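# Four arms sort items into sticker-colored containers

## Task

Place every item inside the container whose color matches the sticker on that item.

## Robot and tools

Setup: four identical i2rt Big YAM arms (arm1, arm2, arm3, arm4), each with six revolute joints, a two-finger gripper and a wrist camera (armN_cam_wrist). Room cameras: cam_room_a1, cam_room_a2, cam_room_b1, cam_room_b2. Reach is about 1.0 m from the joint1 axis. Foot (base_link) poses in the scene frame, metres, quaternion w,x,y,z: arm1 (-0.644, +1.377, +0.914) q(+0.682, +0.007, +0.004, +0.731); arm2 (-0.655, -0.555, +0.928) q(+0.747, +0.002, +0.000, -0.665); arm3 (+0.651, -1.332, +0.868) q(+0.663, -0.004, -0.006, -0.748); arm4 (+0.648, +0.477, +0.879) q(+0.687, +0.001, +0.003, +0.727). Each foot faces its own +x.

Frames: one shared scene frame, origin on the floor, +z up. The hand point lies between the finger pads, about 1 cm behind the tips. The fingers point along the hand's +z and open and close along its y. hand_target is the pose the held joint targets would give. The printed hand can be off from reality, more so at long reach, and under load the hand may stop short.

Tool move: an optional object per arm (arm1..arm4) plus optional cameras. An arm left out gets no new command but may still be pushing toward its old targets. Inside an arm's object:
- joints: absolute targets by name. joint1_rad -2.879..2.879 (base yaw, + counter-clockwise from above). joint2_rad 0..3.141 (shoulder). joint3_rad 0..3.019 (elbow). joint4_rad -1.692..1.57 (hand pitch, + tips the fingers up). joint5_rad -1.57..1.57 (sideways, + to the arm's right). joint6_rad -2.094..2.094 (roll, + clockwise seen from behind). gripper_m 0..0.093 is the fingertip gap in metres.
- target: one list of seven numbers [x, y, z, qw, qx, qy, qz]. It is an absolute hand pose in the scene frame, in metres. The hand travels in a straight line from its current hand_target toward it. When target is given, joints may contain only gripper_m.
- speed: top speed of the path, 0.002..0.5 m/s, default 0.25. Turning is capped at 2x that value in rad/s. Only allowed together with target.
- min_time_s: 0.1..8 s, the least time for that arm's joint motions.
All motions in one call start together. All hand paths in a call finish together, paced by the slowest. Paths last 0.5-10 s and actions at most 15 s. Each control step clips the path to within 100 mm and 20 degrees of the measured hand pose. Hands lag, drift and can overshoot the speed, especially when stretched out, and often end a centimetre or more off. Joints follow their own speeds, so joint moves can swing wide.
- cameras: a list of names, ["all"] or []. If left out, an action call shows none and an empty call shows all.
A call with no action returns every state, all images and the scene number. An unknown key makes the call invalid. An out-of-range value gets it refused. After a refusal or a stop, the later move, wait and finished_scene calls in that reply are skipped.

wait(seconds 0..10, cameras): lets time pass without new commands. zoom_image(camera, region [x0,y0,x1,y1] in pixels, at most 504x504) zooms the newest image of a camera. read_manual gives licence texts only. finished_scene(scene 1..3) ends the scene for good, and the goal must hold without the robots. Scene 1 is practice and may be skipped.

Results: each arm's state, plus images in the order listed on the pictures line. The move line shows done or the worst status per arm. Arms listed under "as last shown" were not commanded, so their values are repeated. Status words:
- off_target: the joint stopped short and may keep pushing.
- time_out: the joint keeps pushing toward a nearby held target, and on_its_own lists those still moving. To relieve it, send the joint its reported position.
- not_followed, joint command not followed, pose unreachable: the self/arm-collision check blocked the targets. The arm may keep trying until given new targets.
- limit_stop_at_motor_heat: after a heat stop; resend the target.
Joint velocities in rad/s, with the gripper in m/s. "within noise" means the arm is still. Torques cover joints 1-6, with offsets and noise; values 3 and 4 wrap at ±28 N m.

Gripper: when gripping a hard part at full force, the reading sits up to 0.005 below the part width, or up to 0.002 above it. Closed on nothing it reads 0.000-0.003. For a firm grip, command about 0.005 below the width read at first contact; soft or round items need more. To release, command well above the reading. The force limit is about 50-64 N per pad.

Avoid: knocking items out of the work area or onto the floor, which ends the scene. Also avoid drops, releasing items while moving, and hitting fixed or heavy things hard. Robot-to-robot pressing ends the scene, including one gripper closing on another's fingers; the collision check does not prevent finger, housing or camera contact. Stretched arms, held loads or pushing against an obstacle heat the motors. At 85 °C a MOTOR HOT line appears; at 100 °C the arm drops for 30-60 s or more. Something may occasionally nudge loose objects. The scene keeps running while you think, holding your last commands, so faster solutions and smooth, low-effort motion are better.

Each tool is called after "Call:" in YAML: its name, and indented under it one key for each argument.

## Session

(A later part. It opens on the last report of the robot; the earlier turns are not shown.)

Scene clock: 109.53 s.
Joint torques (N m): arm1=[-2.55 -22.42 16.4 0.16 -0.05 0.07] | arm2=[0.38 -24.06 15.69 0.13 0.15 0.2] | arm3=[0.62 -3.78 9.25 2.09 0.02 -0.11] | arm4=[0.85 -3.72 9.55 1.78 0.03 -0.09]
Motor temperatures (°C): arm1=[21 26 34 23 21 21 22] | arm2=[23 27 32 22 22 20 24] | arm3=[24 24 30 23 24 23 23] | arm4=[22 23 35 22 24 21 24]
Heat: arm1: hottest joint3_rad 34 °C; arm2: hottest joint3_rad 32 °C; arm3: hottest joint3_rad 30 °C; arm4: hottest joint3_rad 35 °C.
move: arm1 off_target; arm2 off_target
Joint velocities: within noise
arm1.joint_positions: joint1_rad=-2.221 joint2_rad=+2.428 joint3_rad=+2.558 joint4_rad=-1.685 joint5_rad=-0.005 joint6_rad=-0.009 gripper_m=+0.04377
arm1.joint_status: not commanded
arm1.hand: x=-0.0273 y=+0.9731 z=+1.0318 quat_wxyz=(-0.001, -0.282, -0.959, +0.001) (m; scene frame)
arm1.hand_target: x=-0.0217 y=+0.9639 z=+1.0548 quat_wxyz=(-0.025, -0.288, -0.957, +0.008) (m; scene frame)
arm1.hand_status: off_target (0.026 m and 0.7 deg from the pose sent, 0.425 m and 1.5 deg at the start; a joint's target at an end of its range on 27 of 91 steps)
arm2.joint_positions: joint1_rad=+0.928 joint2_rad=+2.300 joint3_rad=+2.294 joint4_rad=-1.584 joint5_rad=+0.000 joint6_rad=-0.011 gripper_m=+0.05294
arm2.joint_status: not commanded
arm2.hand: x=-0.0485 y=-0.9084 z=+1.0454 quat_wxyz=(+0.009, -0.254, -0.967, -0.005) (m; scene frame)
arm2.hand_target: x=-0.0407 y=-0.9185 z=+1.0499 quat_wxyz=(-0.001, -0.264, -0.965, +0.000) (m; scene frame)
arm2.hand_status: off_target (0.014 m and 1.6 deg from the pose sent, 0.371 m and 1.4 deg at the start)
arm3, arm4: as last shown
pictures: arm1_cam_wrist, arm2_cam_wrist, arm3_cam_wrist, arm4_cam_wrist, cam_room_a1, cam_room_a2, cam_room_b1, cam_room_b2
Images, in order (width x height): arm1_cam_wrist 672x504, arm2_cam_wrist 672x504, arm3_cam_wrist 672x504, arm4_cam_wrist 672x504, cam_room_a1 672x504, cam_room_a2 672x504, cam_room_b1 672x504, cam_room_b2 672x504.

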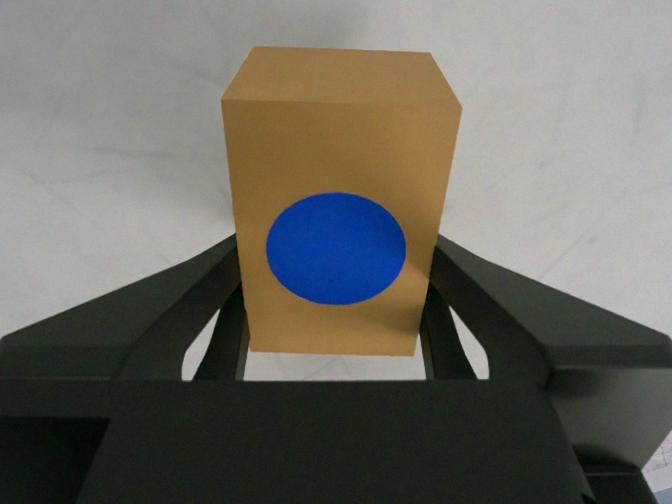

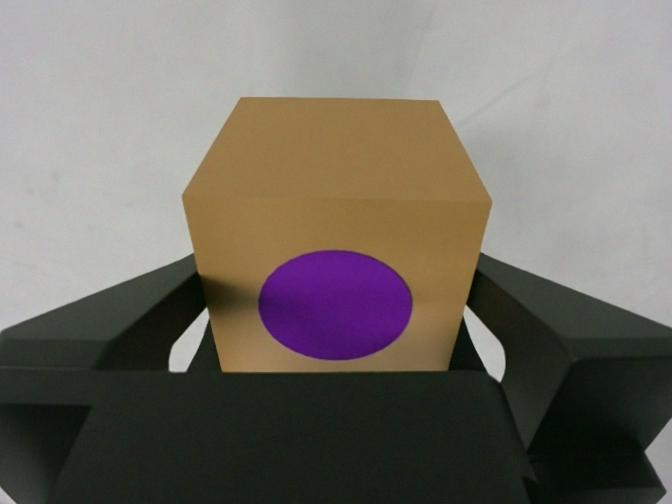

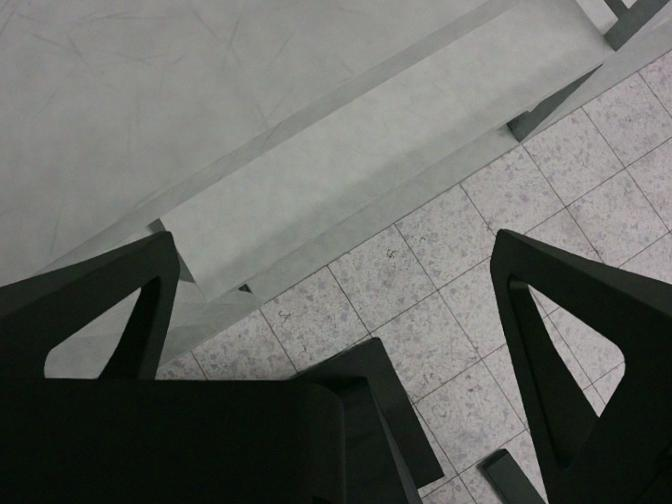

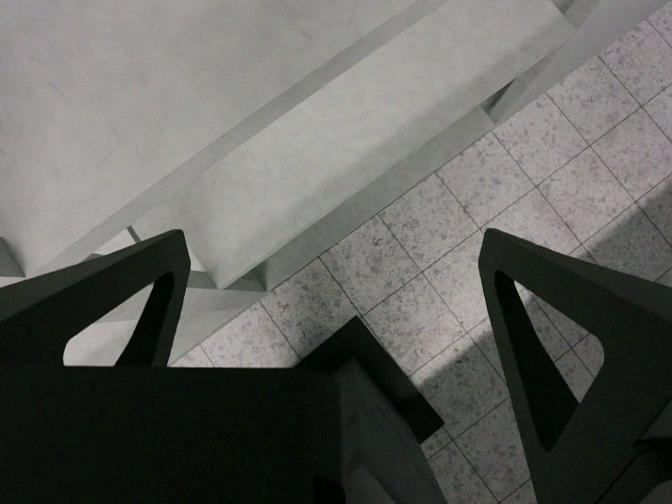

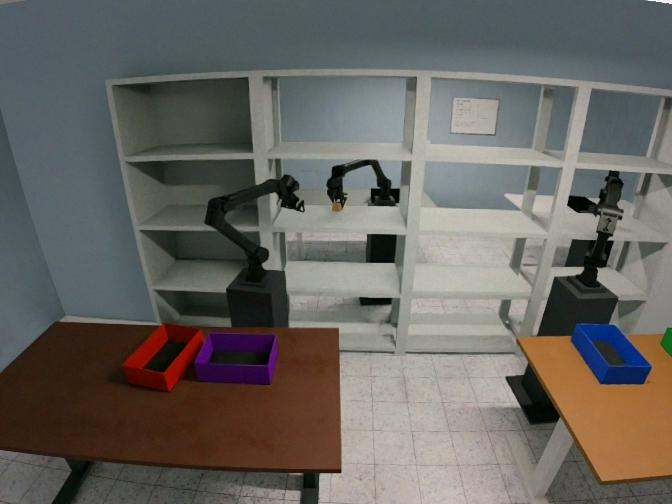

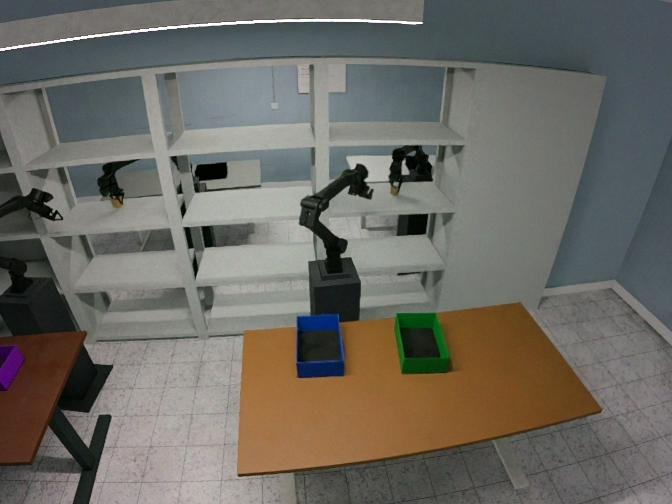

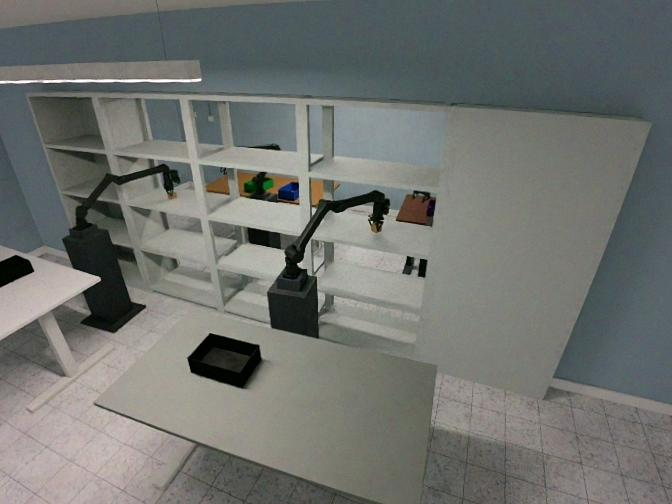

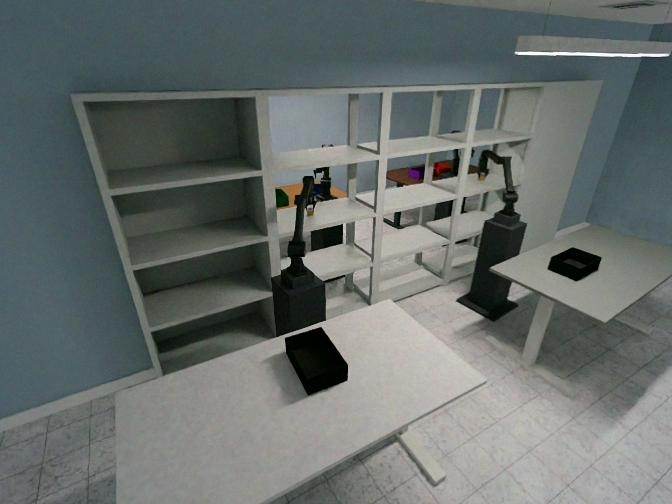

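Call:
move:
  arm1: {"target":[-0.014,0.958,1.003,0,0.288,0.9576,0],"speed":0.07}
  arm2: {"target":[-0.04,-0.919,1.003,0,0.264,0.9645,0],"speed":0.07}
  cameras: ["arm1_cam_wrist","arm2_cam_wrist","cam_room_a1","cam_room_a2"]

Call:
zoom_image:
  camera: "cam_room_a1"
  region: [290, 150, 400, 250]

Call:
zoom_image:
  camera: "cam_room_a2"
  region: [350, 130, 450, 230]

Scene clock: 114.80 s.
Joint torques (N m): arm1=[-2.84 -19.08 14.72 0.42 0 0.06] | arm2=[0.5 -24 9.8 1.36 0.15 0.19] | arm3=[0.67 -3.66 9.26 2.11 0.03 -0.11] | arm4=[1.03 -4.07 9.44 1.73 0.03 -0.07]
Motor temperatures (°C): arm1=[21 27 34 23 21 21 22] | arm2=[23 27 32 22 22 20 24] | arm3=[24 24 29 23 24 23 23] | arm4=[22 23 35 22 24 21 24]
Heat: arm1: hottest joint3_rad 34 °C; arm2: hottest joint3_rad 32 °C; arm3: hottest joint3_rad 29 °C; arm4: hottest joint3_rad 35 °C.
move: arm1 off_target; arm2 off_target
Joint velocities: within noise
arm1.joint_positions: joint1_rad=-2.221 joint2_rad=+2.483 joint3_rad=+2.629 joint4_rad=-1.692 joint5_rad=-0.006 joint6_rad=-0.009 gripper_m=+0.04378
arm1.joint_status: not commanded
arm1.hand: x=-0.0178 y=+0.9670 z=+1.0191 quat_wxyz=(-0.005, -0.282, -0.959, +0.002) (m; scene frame)
arm1.hand_target: x=-0.0150 y=+0.9585 z=+1.0030 quat_wxyz=(-0.003, -0.288, -0.958, +0.001) (m; scene frame)
arm1.hand_status: off_target (0.019 m and 0.9 deg from the pose sent, 0.035 m and 0.7 deg at the start; a joint's target at an end of its range on 20 of 38 steps)
arm2.joint_positions: joint1_rad=+0.928 joint2_rad=+2.307 joint3_rad=+2.259 joint4_rad=-1.499 joint5_rad=+0.000 joint6_rad=-0.011 gripper_m=+0.05294
arm2.joint_status: not commanded
arm2.hand: x=-0.0382 y=-0.9144 z=+1.0275 quat_wxyz=(-0.012, -0.254, -0.967, +0.001) (m; scene frame)
arm2.hand_target: x=-0.0406 y=-0.9185 z=+1.0032 quat_wxyz=(+0.000, -0.264, -0.965, +0.000) (m; scene frame)
arm2.hand_status: off_target (0.025 m and 1.8 deg from the pose sent, 0.045 m and 1.6 deg at the start)
arm3, arm4: as last shown
pictures: arm1_cam_wrist, arm2_cam_wrist, cam_room_a1, cam_room_a2
Images, in order (width x height): arm1_cam_wrist 672x504, arm2_cam_wrist 672x504, cam_room_a1 672x504, cam_room_a2 672x504.

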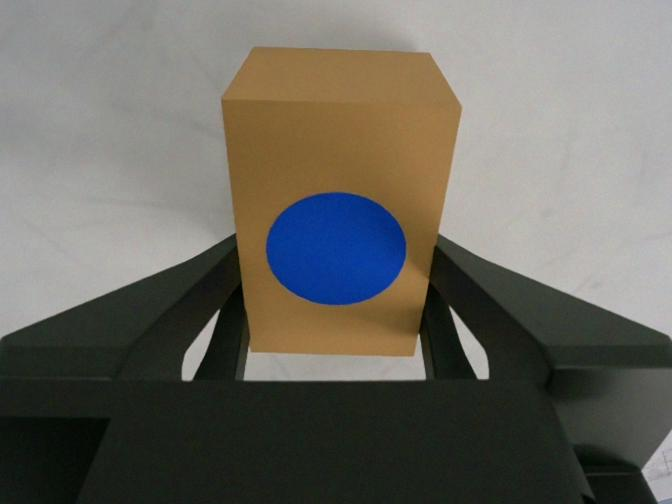

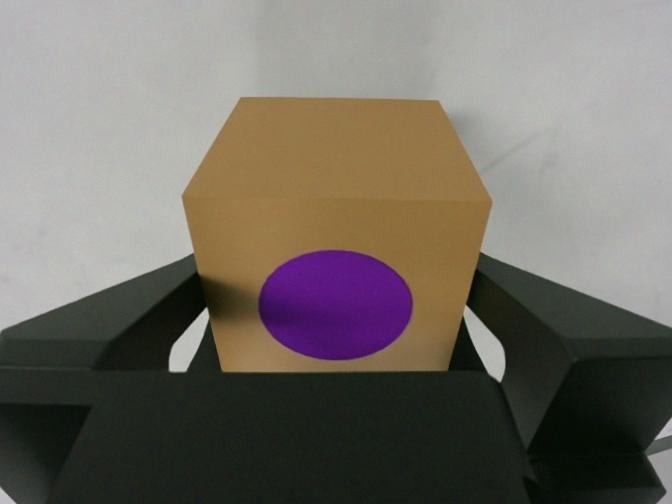

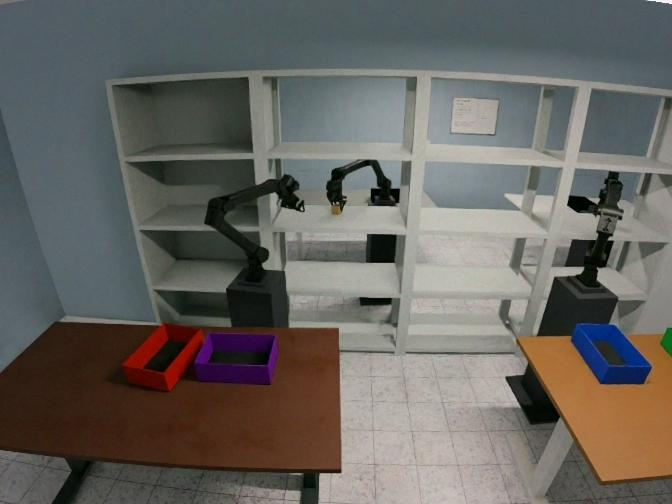

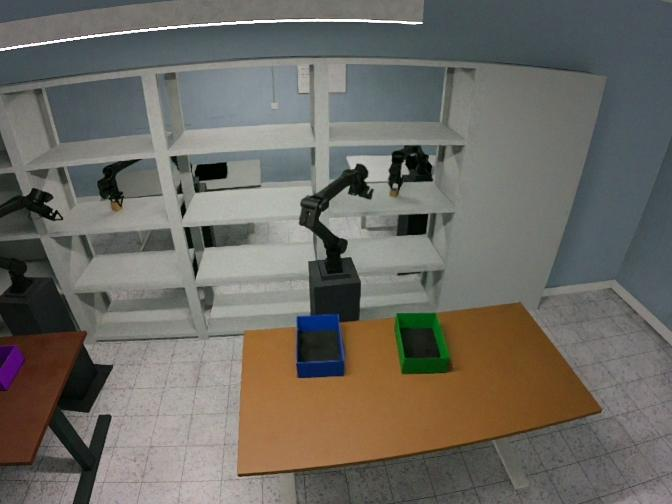

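Scaled by 4.582.

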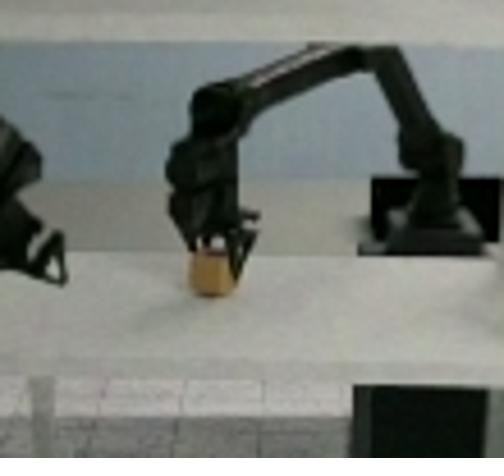

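Scaled by 5.040.

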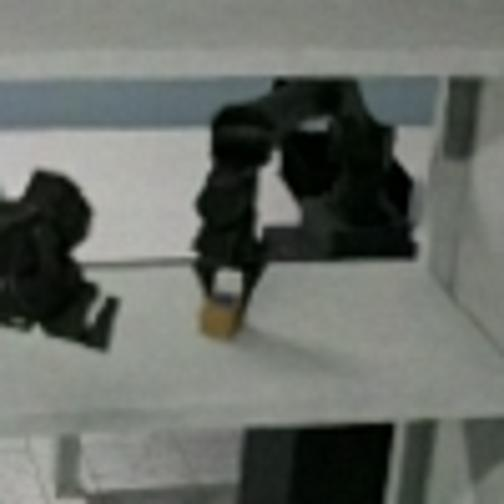

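Call:
move:
  arm1: {"target":[-0.014,0.958,0.988,0,0.288,0.9576,0],"speed":0.07}
  arm2: {"target":[-0.04,-0.919,0.988,0,0.264,0.9645,0],"speed":0.07}

Scene clock: 118.77 s.
Joint torques (N m): arm1=[-2.78 -19.6 10.44 1.4 -0.01 0.08] | arm2=[0.44 -23.53 8.98 1.58 0.15 0.2] | arm3=[0.73 -3.84 9.24 2.11 0.02 -0.11] | arm4=[1.03 -3.66 9.57 1.72 0.01 -0.08]
Motor temperatures (°C): arm1=[21 27 35 23 21 21 22] | arm2=[23 27 32 22 22 20 24] | arm3=[24 24 29 23 24 23 23] | arm4=[22 23 35 22 24 21 24]
Heat: arm1: hottest joint3_rad 35 °C; arm2: hottest joint3_rad 32 °C; arm3: hottest joint3_rad 29 °C; arm4: hottest joint3_rad 35 °C.
move: arm1 off_target; arm2 off_target
Joint velocities: within noise
arm1.joint_positions: joint1_rad=-2.221 joint2_rad=+2.483 joint3_rad=+2.629 joint4_rad=-1.686 joint5_rad=-0.006 joint6_rad=-0.009 gripper_m=+0.04378
arm1.joint_status: not commanded
arm1.hand: x=-0.0164 y=+0.9662 z=+1.0192 quat_wxyz=(-0.008, -0.282, -0.959, +0.003) (m; scene frame)
arm1.hand_target: x=-0.0153 y=+0.9588 z=+0.9885 quat_wxyz=(+0.000, -0.288, -0.958, +0.000) (m; scene frame)
arm1.hand_status: off_target (0.032 m and 1.2 deg from the pose sent, 0.033 m and 0.9 deg at the start)
arm2.joint_positions: joint1_rad=+0.928 joint2_rad=+2.307 joint3_rad=+2.238 joint4_rad=-1.469 joint5_rad=+0.000 joint6_rad=-0.011 gripper_m=+0.05294
arm2.joint_status: not commanded
arm2.hand: x=-0.0366 y=-0.9153 z=+1.0196 quat_wxyz=(-0.016, -0.254, -0.967, +0.003) (m; scene frame)
arm2.hand_target: x=-0.0409 y=-0.9183 z=+0.9885 quat_wxyz=(+0.000, -0.264, -0.965, +0.000) (m; scene frame)
arm2.hand_status: off_target (0.032 m and 2.2 deg from the pose sent, 0.040 m and 1.8 deg at the start)
arm3.joint_positions: joint1_rad=-1.981 joint2_rad=+0.797 joint3_rad=+0.855 joint4_rad=-0.851 joint5_rad=+0.000 joint6_rad=+0.006 gripper_m=+0.09400
arm3.joint_status: not commanded
arm3.hand: x=+0.3395 y=-1.1443 z=+1.1590 quat_wxyz=(+0.092, -0.893, +0.248, +0.364) (m; scene frame)
arm3.hand_target: x=+0.3389 y=-1.1403 z=+1.1580 quat_wxyz=(+0.096, -0.891, +0.249, +0.367) (m; scene frame)
arm3.hand_status: not commanded
arm4.joint_positions: joint1_rad=+0.881 joint2_rad=+0.800 joint3_rad=+0.847 joint4_rad=-0.853 joint5_rad=+0.002 joint6_rad=+0.013 gripper_m=+0.09398
arm4.joint_status: not commanded
arm4.hand: x=+0.3595 y=+0.6919 z=+1.1682 quat_wxyz=(-0.112, +0.879, -0.296, -0.357) (m; scene frame)
arm4.hand_target: x=+0.3567 y=+0.6942 z=+1.1730 quat_wxyz=(-0.117, +0.877, -0.289, -0.365) (m; scene frame)
arm4.hand_status: not commanded
pictures: none

Call:
move:
  arm1: {"target":[-0.016,0.962,1.012,0,0.288,0.9576,0],"speed":0.07}
  arm2: {"target":[-0.037,-0.916,1.005,0,0.264,0.9645,0],"speed":0.07}

Call:
move:
  arm1: {"joints":{"gripper_m":0.085}}
  arm2: {"joints":{"gripper_m":0.09}}

Call:
move:
  arm1: {"target":[-0.018,0.964,1.095,0,0.288,0.9576,0],"speed":0.12}
  arm2: {"target":[-0.038,-0.916,1.09,0,0.264,0.9645,0],"speed":0.12}
  cameras: ["arm1_cam_wrist","arm2_cam_wrist"]

Scene clock: 126.57 s.
Joint torques (N m): arm1=[-2.96 -21.01 12.92 -0.02 0.05 0.12] | arm2=[0.67 -23.59 12.53 0.12 0.14 0.2] | arm3=[0.56 -3.78 9.29 2.11 0.03 -0.12] | arm4=[0.79 -4.07 9.51 1.87 0.03 -0.07]
Motor temperatures (°C): arm1=[21 27 35 23 21 21 22] | arm2=[23 27 32 22 22 20 24] | arm3=[24 24 29 23 24 23 23] | arm4=[22 23 35 22 24 21 24]
Heat: arm1: hottest joint3_rad 35 °C; arm2: hottest joint3_rad 32 °C; arm3: hottest joint3_rad 29 °C; arm4: hottest joint3_rad 35 °C.
move: arm1 done; arm2 off_target
Joint velocities: within noise
arm1.joint_positions: joint1_rad=-2.221 joint2_rad=+2.483 joint3_rad=+2.629 joint4_rad=-1.685 joint5_rad=-0.006 joint6_rad=-0.009 gripper_m=+0.04378
arm1.joint_status: not commanded
arm1.hand: x=-0.0163 y=+0.9661 z=+1.0192 quat_wxyz=(-0.008, -0.282, -0.959, +0.003) (m; scene frame)
arm1.hand_target: x=-0.0165 y=+0.9622 z=+1.0119 quat_wxyz=(-0.004, -0.288, -0.958, +0.001) (m; scene frame)
arm1.hand_status: done (0.008 m and 1.2 deg from the pose sent, 0.008 m and 1.1 deg at the start; a joint's target at an end of its range on 14 of 24 steps)
arm2.joint_positions: joint1_rad=+0.928 joint2_rad=+2.307 joint3_rad=+2.238 joint4_rad=-1.475 joint5_rad=+0.000 joint6_rad=-0.007 gripper_m=+0.05294
arm2.joint_status: not commanded
arm2.hand: x=-0.0379 y=-0.9146 z=+1.0195 quat_wxyz=(-0.014, -0.257, -0.966, +0.002) (m; scene frame)
arm2.hand_target: x=-0.0373 y=-0.9157 z=+1.0050 quat_wxyz=(+0.000, -0.264, -0.965, +0.000) (m; scene frame)
arm2.hand_status: off_target (0.015 m and 1.8 deg from the pose sent, 0.015 m and 2.2 deg at the start)
arm3, arm4: as last shown
pictures: none

Scene clock: 127.17 s.
Joint torques (N m): arm1=[-2.32 -22.48 12.79 -0.06 0.01 0.13] | arm2=[0.79 -23.65 12.51 0.2 0.14 0.2] | arm3=[0.5 -3.72 9.28 2.13 0.02 -0.11] | arm4=[0.91 -3.6 9.54 1.92 -0.02 -0.11]
Motor temperatures (°C): arm1=[21 27 35 23 21 21 22] | arm2=[23 27 32 22 22 20 24] | arm3=[24 24 29 23 24 23 23] | arm4=[22 23 35 22 24 21 24]
Heat: arm1: hottest joint3_rad 35 °C; arm2: hottest joint3_rad 32 °C; arm3: hottest joint3_rad 29 °C; arm4: hottest joint3_rad 35 °C.
move: arm1 done; arm2 done
Joint velocities: within noise
arm1.joint_positions: joint1_rad=-2.221 joint2_rad=+2.491 joint3_rad=+2.629 joint4_rad=-1.685 joint5_rad=-0.006 joint6_rad=-0.009 gripper_m=+0.08496
arm1.joint_status: all done
arm1.hand: x=-0.0165 y=+0.9662 z=+1.0136 quat_wxyz=(-0.004, -0.283, -0.959, +0.001) (m; scene frame)
arm1.hand_target: x=-0.0165 y=+0.9622 z=+1.0119 quat_wxyz=(-0.004, -0.288, -0.958, +0.001) (m; scene frame)
arm1.hand_status: not commanded
arm2.joint_positions: joint1_rad=+0.928 joint2_rad=+2.307 joint3_rad=+2.238 joint4_rad=-1.478 joint5_rad=+0.000 joint6_rad=-0.006 gripper_m=+0.08993
arm2.joint_status: all done
arm2.hand: x=-0.0385 y=-0.9143 z=+1.0195 quat_wxyz=(-0.012, -0.257, -0.966, +0.002) (m; scene frame)
arm2.hand_target: x=-0.0373 y=-0.9157 z=+1.0051 quat_wxyz=(-0.001, -0.264, -0.965, +0.000) (m; scene frame)
arm2.hand_status: not commanded
arm3, arm4: as last shown
pictures: none

Scene clock: 128.47 s.
Joint torques (N m): arm1=[-2.32 -23.36 11.95 0.32 0 0.13] | arm2=[0.79 -24.7 14.5 0.14 0.13 0.2] | arm3=[0.73 -3.9 9.24 2.1 0.02 -0.12] | arm4=[0.32 -3.37 9.44 1.76 0.04 -0.1]
Motor temperatures (°C): arm1=[21 27 35 23 21 21 22] | arm2=[23 27 32 22 22 20 24] | arm3=[24 24 29 23 24 23 23] | arm4=[22 23 35 22 24 21 24]
Heat: arm1: hottest joint3_rad 35 °C; arm2: hottest joint3_rad 32 °C; arm3: hottest joint3_rad 29 °C; arm4: hottest joint3_rad 35 °C.
move: arm1 off_target; arm2 done
Joint velocities: within noise
arm1.joint_positions: joint1_rad=-2.221 joint2_rad=+2.397 joint3_rad=+2.629 joint4_rad=-1.685 joint5_rad=-0.006 joint6_rad=-0.009 gripper_m=+0.08496
arm1.joint_status: not commanded
arm1.hand: x=-0.0165 y=+0.9667 z=+1.0815 quat_wxyz=(-0.049, -0.282, -0.958, +0.015) (m; scene frame)
arm1.hand_target: x=-0.0188 y=+0.9644 z=+1.0945 quat_wxyz=(-0.056, -0.287, -0.956, +0.017) (m; scene frame)
arm1.hand_status: off_target (0.014 m and 5.9 deg from the pose sent, 0.081 m and 0.9 deg at the start; a joint's target at an end of its range on 39 of 39 steps)
arm2.joint_positions: joint1_rad=+0.928 joint2_rad=+2.307 joint3_rad=+2.408 joint4_rad=-1.670 joint5_rad=+0.000 joint6_rad=-0.006 gripper_m=+0.08993
arm2.joint_status: not commanded
arm2.hand: x=-0.0443 y=-0.9112 z=+1.0842 quat_wxyz=(-0.002, -0.257, -0.966, -0.001) (m; scene frame)
arm2.hand_target: x=-0.0386 y=-0.9156 z=+1.0897 quat_wxyz=(-0.009, -0.264, -0.965, +0.002) (m; scene frame)
arm2.hand_status: done (0.010 m and 0.8 deg from the pose sent, 0.070 m and 1.6 deg at the start; a joint's target at an end of its range on 19 of 39 steps)
arm3, arm4: as last shown
pictures: arm1_cam_wrist, arm2_cam_wrist
Images, in order (width x height): arm1_cam_wrist 672x504, arm2_cam_wrist 672x504.

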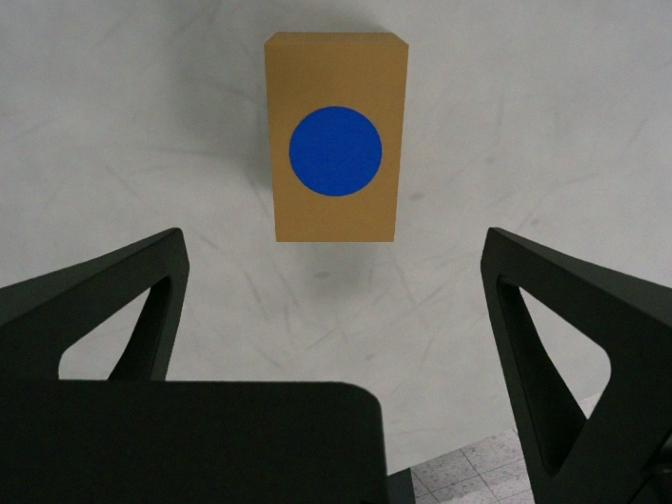

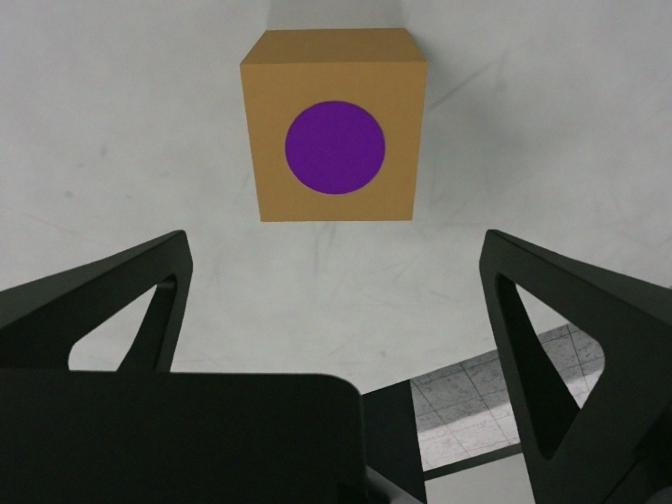

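Call:
move:
  arm1: {"target":[-0.38,1.205,1.09,0,0.288,0.9576,0],"speed":0.3}
  arm2: {"target":[-0.37,-0.725,1.10,0,0.264,0.9645,0],"speed":0.3}
  arm3: {"target":[0.10,-0.998,1.12,0.103,-0.890,0.2486,0.369],"speed":0.3}
  arm4: {"target":[0.12,0.867,1.12,0.1196,-0.878,0.2886,0.364],"speed":0.3}
  cameras: ["arm3_cam_wrist","arm4_cam_wrist"]

Scene clock: 138.90 s.
Joint torques (N m): arm1=[-1.67 -4.66 10.76 0.25 0.01 0.11] | arm2=[0.5 -9.41 9.43 0.44 0.13 0.15] | arm3=[1.08 -16.85 13.76 1.8 0.12 -0.12] | arm4=[0.91 -15.97 12.56 1.51 0.21 -0.11]
Motor temperatures (°C): arm1=[21 27 35 23 21 21 22] | arm2=[23 28 34 22 22 20 23] | arm3=[24 24 30 23 24 23 23] | arm4=[22 23 36 22 24 21 24]
Heat: arm1: hottest joint3_rad 35 °C; arm2: hottest joint3_rad 34 °C; arm3: hottest joint3_rad 30 °C; arm4: hottest joint3_rad 36 °C.
move: arm1 done; arm2 done; arm3 off_target; arm4 off_target
Joint velocities: within noise
arm1.joint_positions: joint1_rad=-2.221 joint2_rad=+1.161 joint3_rad=+0.958 joint4_rad=-1.346 joint5_rad=-0.006 joint6_rad=-0.009 gripper_m=+0.08496
arm1.joint_status: not commanded
arm1.hand: x=-0.3794 y=+1.2055 z=+1.0894 quat_wxyz=(-0.003, -0.283, -0.959, +0.001) (m; scene frame)
arm1.hand_target: x=-0.3800 y=+1.2050 z=+1.0900 quat_wxyz=(+0.000, -0.288, -0.958, +0.000) (m; scene frame)
arm1.hand_status: done (0.001 m and 0.8 deg from the pose sent, 0.435 m and 5.9 deg at the start)
arm2.joint_positions: joint1_rad=+0.928 joint2_rad=+1.228 joint3_rad=+1.005 joint4_rad=-1.324 joint5_rad=+0.000 joint6_rad=-0.006 gripper_m=+0.08993
arm2.joint_status: not commanded
arm2.hand: x=-0.3645 y=-0.7254 z=+1.1056 quat_wxyz=(-0.011, -0.257, -0.966, +0.001) (m; scene frame)
arm2.hand_target: x=-0.3700 y=-0.7249 z=+1.1000 quat_wxyz=(+0.000, -0.264, -0.965, +0.000) (m; scene frame)
arm2.hand_status: done (0.008 m and 1.5 deg from the pose sent, 0.376 m and 0.8 deg at the start)
arm3.joint_positions: joint1_rad=-1.981 joint2_rad=+1.565 joint3_rad=+1.310 joint4_rad=-0.582 joint5_rad=+0.012 joint6_rad=+0.006 gripper_m=+0.09400
arm3.joint_status: not commanded
arm3.hand: x=+0.1145 y=-1.0106 z=+1.0914 quat_wxyz=(+0.092, -0.900, +0.252, +0.343) (m; scene frame)
arm3.hand_target: x=+0.1016 y=-0.9991 z=+1.1203 quat_wxyz=(+0.103, -0.890, +0.248, +0.369) (m; scene frame)
arm3.hand_status: off_target (0.034 m and 3.5 deg from the pose sent, 0.283 m and 1.4 deg at the start)
arm4.joint_positions: joint1_rad=+0.881 joint2_rad=+1.607 joint3_rad=+1.331 joint4_rad=-0.561 joint5_rad=+0.003 joint6_rad=+0.013 gripper_m=+0.09398
arm4.joint_status: not commanded
arm4.hand: x=+0.1360 y=+0.8558 z=+1.0979 quat_wxyz=(-0.109, +0.884, -0.298, -0.342) (m; scene frame)
arm4.hand_target: x=+0.1214 y=+0.8661 z=+1.1204 quat_wxyz=(-0.120, +0.877, -0.289, -0.364) (m; scene frame)
arm4.hand_status: off_target (0.030 m and 3.1 deg from the pose sent, 0.301 m and 1.5 deg at the start)
pictures: arm3_cam_wrist, arm4_cam_wrist
Images, in order (width x height): arm3_cam_wrist 672x504, arm4_cam_wrist 672x504.

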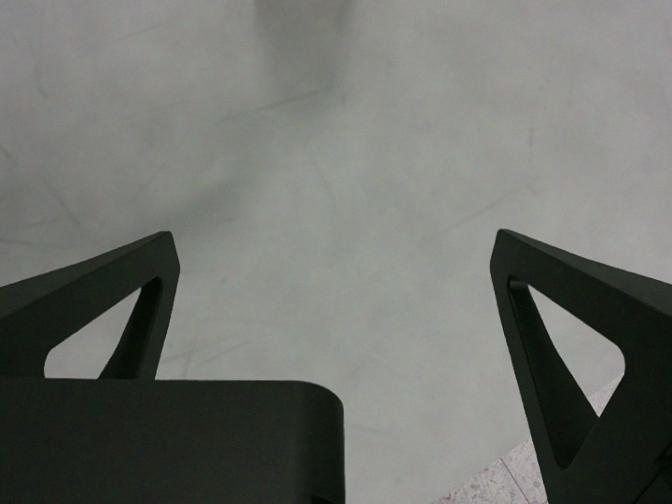

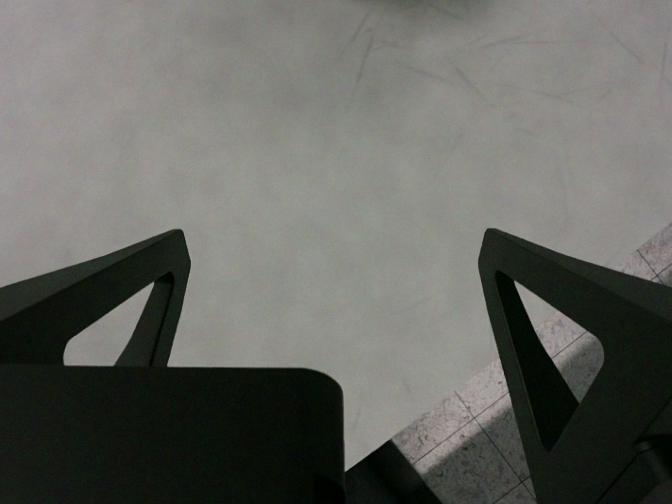

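Call:
move:
  arm3: {"target":[0.030,-0.958,1.095,0.103,-0.890,0.2486,0.369],"speed":0.2}
  arm4: {"target":[0.06,0.911,1.09,0.1196,-0.878,0.2886,0.364],"speed":0.2}
  cameras: ["arm3_cam_wrist","arm4_cam_wrist"]

Scene clock: 143.73 s.
Joint torques (N m): arm1=[-1.9 -4.6 10.54 0.13 -0.04 0.13] | arm2=[0.44 -9.17 9.47 0.43 0.14 0.15] | arm3=[1.26 -20.95 13.91 1.46 0.12 -0.11] | arm4=[1.14 -20.01 12.67 1.37 0.22 -0.1]
Motor temperatures (°C): arm1=[21 27 35 23 21 21 22] | arm2=[23 28 34 22 22 20 23] | arm3=[24 24 30 23 24 23 23] | arm4=[22 23 37 22 24 21 24]
Heat: arm1: hottest joint3_rad 35 °C; arm2: hottest joint3_rad 34 °C; arm3: hottest joint3_rad 30 °C; arm4: hottest joint3_rad 37 °C.
move: arm3 off_target; arm4 off_target
Joint velocities: within noise
arm1, arm2: as last shown
arm3.joint_positions: joint1_rad=-1.981 joint2_rad=+1.792 joint3_rad=+1.527 joint4_rad=-0.574 joint5_rad=+0.013 joint6_rad=+0.006 gripper_m=+0.09400
arm3.joint_status: not commanded
arm3.hand: x=+0.0438 y=-0.9692 z=+1.0620 quat_wxyz=(+0.093, -0.901, +0.252, +0.342) (m; scene frame)
arm3.hand_target: x=+0.0317 y=-0.9592 z=+1.0953 quat_wxyz=(+0.103, -0.890, +0.248, +0.369) (m; scene frame)
arm3.hand_status: off_target (0.037 m and 3.6 deg from the pose sent, 0.100 m and 3.5 deg at the start)
arm4.joint_positions: joint1_rad=+0.881 joint2_rad=+1.820 joint3_rad=+1.525 joint4_rad=-0.546 joint5_rad=+0.004 joint6_rad=+0.013 gripper_m=+0.09398
arm4.joint_status: not commanded
arm4.hand: x=+0.0755 y=+0.9001 z=+1.0655 quat_wxyz=(-0.108, +0.885, -0.298, -0.341) (m; scene frame)
arm4.hand_target: x=+0.0615 y=+0.9101 z=+1.0902 quat_wxyz=(-0.120, +0.877, -0.289, -0.364) (m; scene frame)
arm4.hand_status: off_target (0.031 m and 3.2 deg from the pose sent, 0.094 m and 3.1 deg at the start)
pictures: arm3_cam_wrist, arm4_cam_wrist
Images, in order (width x height): arm3_cam_wrist 672x504, arm4_cam_wrist 672x504.

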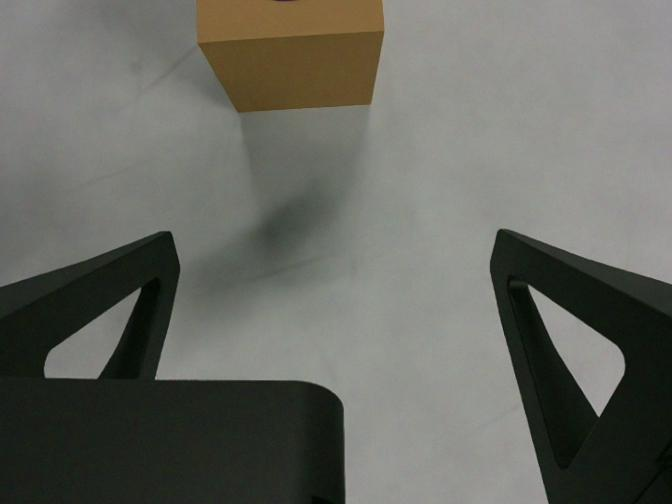

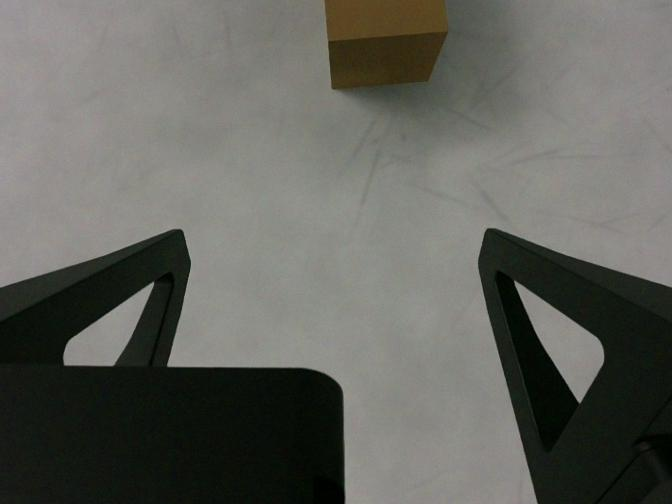

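Call:
move:
  arm3: {"target":[-0.060,-0.920,1.058,0.103,-0.890,0.2486,0.369],"speed":0.1}
  arm4: {"target":[-0.020,0.999,1.05,0.1196,-0.878,0.2886,0.364],"speed":0.1}
  cameras: ["arm3_cam_wrist","arm4_cam_wrist"]

Scene clock: 157.83 s.
Joint torques (N m): arm1=[-1.85 -4.42 10.93 0.17 0.02 0.14] | arm2=[0.38 -9.17 9.47 0.43 0.13 0.15] | arm3=[2.67 -23.88 14.27 1.11 0.12 0.02] | arm4=[0.79 -23.77 13.12 0.76 -0.04 -0.11]
Motor temperatures (°C): arm1=[21 26 35 23 21 21 22] | arm2=[23 27 33 22 22 20 23] | arm3=[24 25 33 23 24 23 23] | arm4=[22 23 38 22 24 21 24]
Heat: arm1: hottest joint3_rad 35 °C; arm2: hottest joint3_rad 33 °C; arm3: hottest joint3_rad 33 °C; arm4: hottest joint3_rad 38 °C.
move: arm3 off_target; arm4 off_target
Joint velocities: within noise
arm1, arm2: as last shown
arm3.joint_positions: joint1_rad=-1.981 joint2_rad=+2.061 joint3_rad=+1.861 joint4_rad=-0.616 joint5_rad=+0.026 joint6_rad=+0.006 gripper_m=+0.09400
arm3.joint_status: not commanded
arm3.hand: x=-0.0403 y=-0.9175 z=+1.0377 quat_wxyz=(+0.101, -0.896, +0.254, +0.351) (m; scene frame)
arm3.hand_target: x=-0.0585 y=-0.9209 z=+1.0582 quat_wxyz=(+0.103, -0.890, +0.248, +0.369) (m; scene frame)
arm3.hand_status: off_target (0.028 m and 2.2 deg from the pose sent, 0.115 m and 3.6 deg at the start)
arm4.joint_positions: joint1_rad=+0.856 joint2_rad=+2.151 joint3_rad=+1.970 joint4_rad=-0.623 joint5_rad=-0.013 joint6_rad=-0.011 gripper_m=+0.09398
arm4.joint_status: not commanded
arm4.hand: x=-0.0123 y=+0.9868 z=+1.0428 quat_wxyz=(-0.115, +0.879, -0.294, -0.357) (m; scene frame)
arm4.hand_target: x=-0.0192 y=+0.9983 z=+1.0500 quat_wxyz=(-0.120, +0.877, -0.288, -0.364) (m; scene frame)
arm4.hand_status: off_target (0.016 m and 1.2 deg from the pose sent, 0.138 m and 3.2 deg at the start)
pictures: arm3_cam_wrist, arm4_cam_wrist
Images, in order (width x height): arm3_cam_wrist 672x504, arm4_cam_wrist 672x504.

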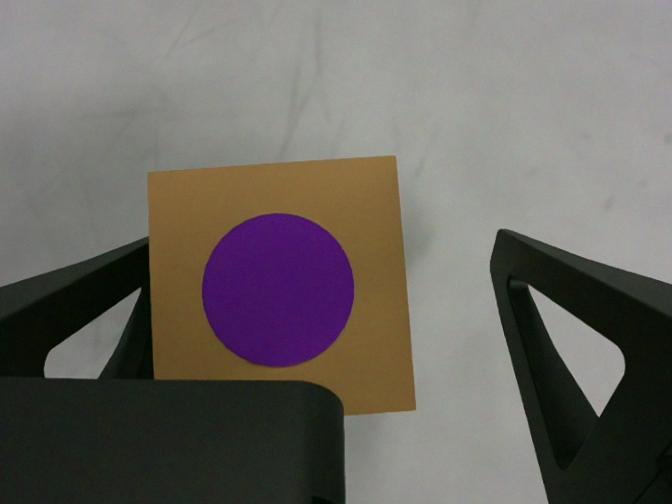

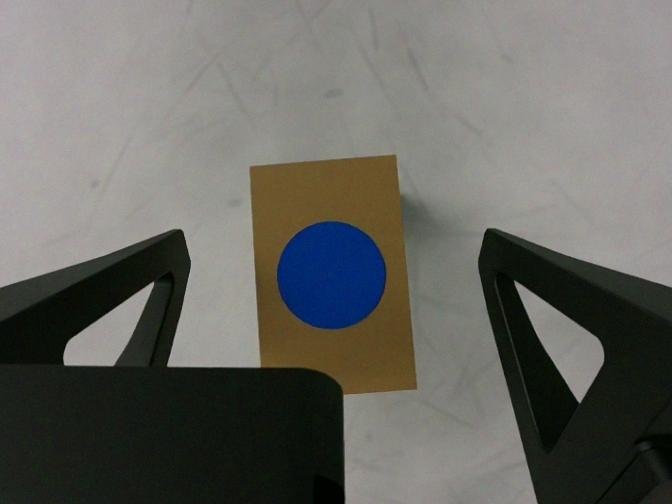

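Call:
move:
  arm3: {"target":[-0.062,-0.929,1.035,0.103,-0.890,0.2486,0.369],"speed":0.08}
  arm4: {"target":[-0.022,1.000,1.028,0.1196,-0.878,0.2886,0.364],"speed":0.08}
  cameras: ["arm3_cam_wrist","arm4_cam_wrist"]

Scene clock: 168.10 s.
Joint torques (N m): arm1=[-2.43 -4.6 10.71 0.21 0.01 0.12] | arm2=[0.26 -9.11 9.47 0.4 0.14 0.15] | arm3=[2.37 -23.3 10.45 2.09 0.14 0.04] | arm4=[0.38 -23.88 11.38 1.84 -0.06 -0.09]
Motor temperatures (°C): arm1=[21 26 35 23 21 21 22] | arm2=[23 27 33 22 22 20 23] | arm3=[24 26 33 23 24 23 23] | arm4=[22 24 41 22 24 21 24]
Heat: arm1: hottest joint3_rad 35 °C; arm2: hottest joint3_rad 33 °C; arm3: hottest joint3_rad 33 °C; arm4: hottest joint3_rad 41 °C.
move: arm3 off_target; arm4 off_target
Joint velocities: within noise
arm1, arm2: as last shown
arm3.joint_positions: joint1_rad=-1.966 joint2_rad=+2.063 joint3_rad=+1.861 joint4_rad=-0.584 joint5_rad=+0.034 joint6_rad=+0.013 gripper_m=+0.09400
arm3.joint_status: not commanded
arm3.hand: x=-0.0510 y=-0.9242 z=+1.0412 quat_wxyz=(+0.104, -0.891, +0.250, +0.364) (m; scene frame)
arm3.hand_target: x=-0.0616 y=-0.9293 z=+1.0351 quat_wxyz=(+0.103, -0.890, +0.248, +0.369) (m; scene frame)
arm3.hand_status: off_target (0.014 m and 0.6 deg from the pose sent, 0.025 m and 2.2 deg at the start)
arm4.joint_positions: joint1_rad=+0.856 joint2_rad=+2.168 joint3_rad=+1.971 joint4_rad=-0.609 joint5_rad=-0.013 joint6_rad=-0.011 gripper_m=+0.09398
arm4.joint_status: not commanded
arm4.hand: x=-0.0147 y=+0.9886 z=+1.0320 quat_wxyz=(-0.114, +0.880, -0.294, -0.356) (m; scene frame)
arm4.hand_target: x=-0.0214 y=+0.9994 z=+1.0280 quat_wxyz=(-0.120, +0.878, -0.289, -0.364) (m; scene frame)
arm4.hand_status: off_target (0.014 m and 1.3 deg from the pose sent, 0.022 m and 1.2 deg at the start)
pictures: arm3_cam_wrist, arm4_cam_wrist
Images, in order (width x height): arm3_cam_wrist 672x504, arm4_cam_wrist 672x504.

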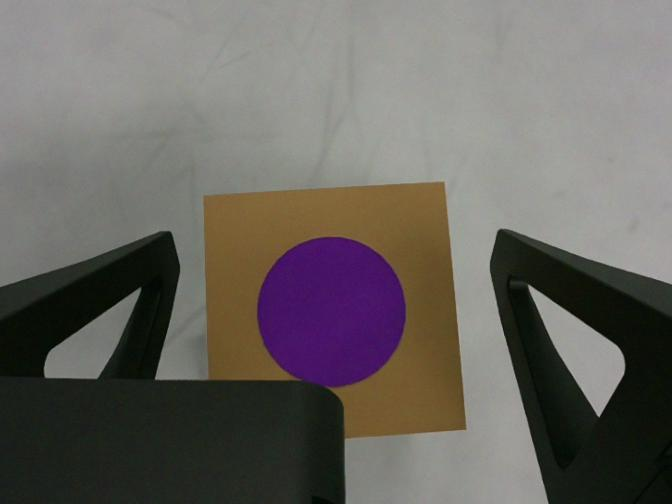

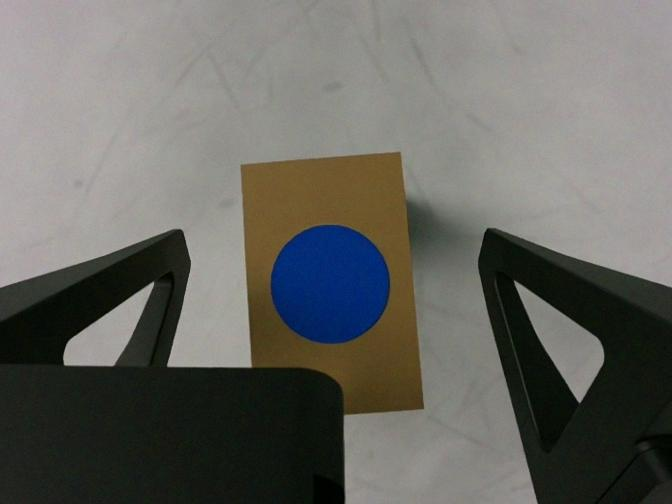

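Call:
move:
  arm3: {"target":[-0.060,-0.927,1.013,0.103,-0.890,0.2486,0.369],"speed":0.08}
  arm4: {"target":[-0.022,1.000,1.013,0.1196,-0.878,0.2886,0.364],"speed":0.08}

Call:
move:
  arm3: {"joints":{"gripper_m":0.046}}
  arm4: {"joints":{"gripper_m":0.036}}
  cameras: ["arm3_cam_wrist","arm4_cam_wrist"]

Scene clock: 176.63 s.
Joint torques (N m): arm1=[-2.37 -4.84 10.7 0.16 0.01 0.15] | arm2=[0.38 -9.29 9.44 0.42 0.14 0.15] | arm3=[1.96 -24 8.98 2.1 0.02 -0.01] | arm4=[0.44 -23.59 9.8 1.73 -0.09 -0.1]
Motor temperatures (°C): arm1=[21 26 35 23 21 21 21] | arm2=[23 27 32 22 22 20 23] | arm3=[24 26 33 23 24 23 23] | arm4=[22 25 42 22 24 21 24]
Heat: arm1: hottest joint3_rad 35 °C; arm2: hottest joint3_rad 32 °C; arm3: hottest joint3_rad 33 °C; arm4: hottest joint3_rad 42 °C.
move: arm3 off_target; arm4 off_target
Joint velocities: within noise
arm1, arm2: as last shown
arm3.joint_positions: joint1_rad=-1.966 joint2_rad=+2.081 joint3_rad=+1.841 joint4_rad=-0.534 joint5_rad=+0.034 joint6_rad=+0.014 gripper_m=+0.09400
arm3.joint_status: not commanded
arm3.hand: x=-0.0547 y=-0.9222 z=+1.0249 quat_wxyz=(+0.106, -0.889, +0.250, +0.370) (m; scene frame)
arm3.hand_target: x=-0.0597 y=-0.9272 z=+1.0130 quat_wxyz=(+0.103, -0.890, +0.249, +0.369) (m; scene frame)
arm3.hand_status: off_target (0.014 m and 0.4 deg from the pose sent, 0.030 m and 0.6 deg at the start)
arm4.joint_positions: joint1_rad=+0.856 joint2_rad=+2.175 joint3_rad=+1.970 joint4_rad=-0.577 joint5_rad=-0.013 joint6_rad=-0.011 gripper_m=+0.09398
arm4.joint_status: not commanded
arm4.hand: x=-0.0192 y=+0.9921 z=+1.0318 quat_wxyz=(-0.118, +0.875, -0.292, -0.367) (m; scene frame)
arm4.hand_target: x=-0.0213 y=+0.9993 z=+1.0131 quat_wxyz=(-0.119, +0.878, -0.289, -0.364) (m; scene frame)
arm4.hand_status: off_target (0.021 m and 0.6 deg from the pose sent, 0.023 m and 1.3 deg at the start)
pictures: none

Scene clock: 177.27 s.
Joint torques (N m): arm1=[-2.61 -4.66 10.65 0.14 0.03 0.13] | arm2=[0.44 -9.29 9.47 0.42 0.14 0.15] | arm3=[2.02 -23.94 8.95 2.07 0.01 0] | arm4=[0.79 -23.18 9.87 1.76 -0.04 -0.05]
Motor temperatures (°C): arm1=[21 26 35 23 21 21 21] | arm2=[23 27 32 22 22 20 23] | arm3=[24 26 33 23 24 23 23] | arm4=[22 25 42 22 24 21 24]
Heat: arm1: hottest joint3_rad 35 °C; arm2: hottest joint3_rad 32 °C; arm3: hottest joint3_rad 33 °C; arm4: hottest joint3_rad 42 °C.
move: arm3 off_target; arm4 off_target
Joint velocities: within noise
arm1, arm2: as last shown
arm3.joint_positions: joint1_rad=-1.966 joint2_rad=+2.081 joint3_rad=+1.841 joint4_rad=-0.534 joint5_rad=+0.035 joint6_rad=+0.014 gripper_m=+0.05321
arm3.joint_status: gripper_m off_target (ended at +0.05324, target +0.04600)
arm3.hand: x=-0.0547 y=-0.9222 z=+1.0249 quat_wxyz=(+0.106, -0.889, +0.250, +0.370) (m; scene frame)
arm3.hand_target: x=-0.0597 y=-0.9272 z=+1.0130 quat_wxyz=(+0.103, -0.890, +0.249, +0.369) (m; scene frame)
arm3.hand_status: not commanded
arm4.joint_positions: joint1_rad=+0.856 joint2_rad=+2.175 joint3_rad=+1.970 joint4_rad=-0.576 joint5_rad=-0.014 joint6_rad=-0.014 gripper_m=+0.04452
arm4.joint_status: gripper_m off_target (ended at +0.04454, target +0.03600)
arm4.hand: x=-0.0194 y=+0.9921 z=+1.0320 quat_wxyz=(-0.119, +0.876, -0.291, -0.367) (m; scene frame)
arm4.hand_target: x=-0.0213 y=+0.9993 z=+1.0131 quat_wxyz=(-0.120, +0.878, -0.288, -0.364) (m; scene frame)
arm4.hand_status: not commanded
pictures: arm3_cam_wrist, arm4_cam_wrist
Images, in order (width x height): arm3_cam_wrist 672x504, arm4_cam_wrist 672x504.

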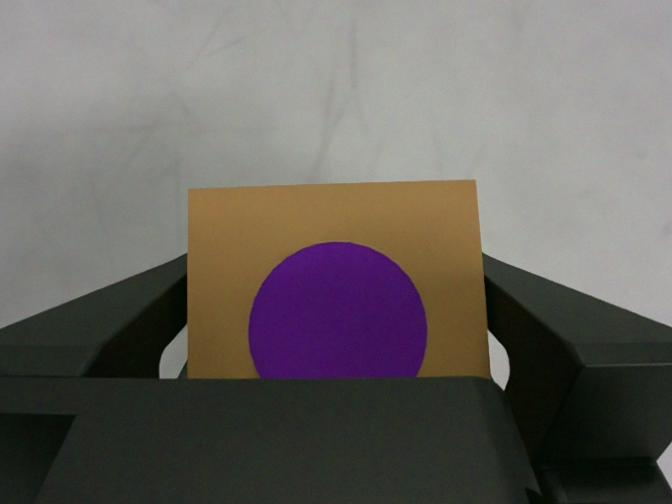

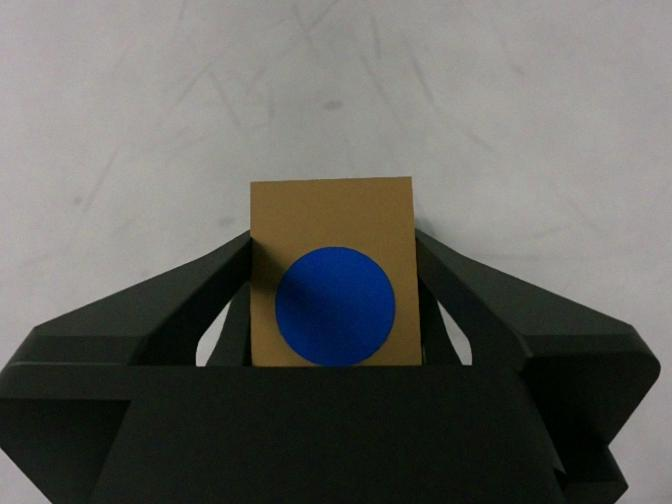

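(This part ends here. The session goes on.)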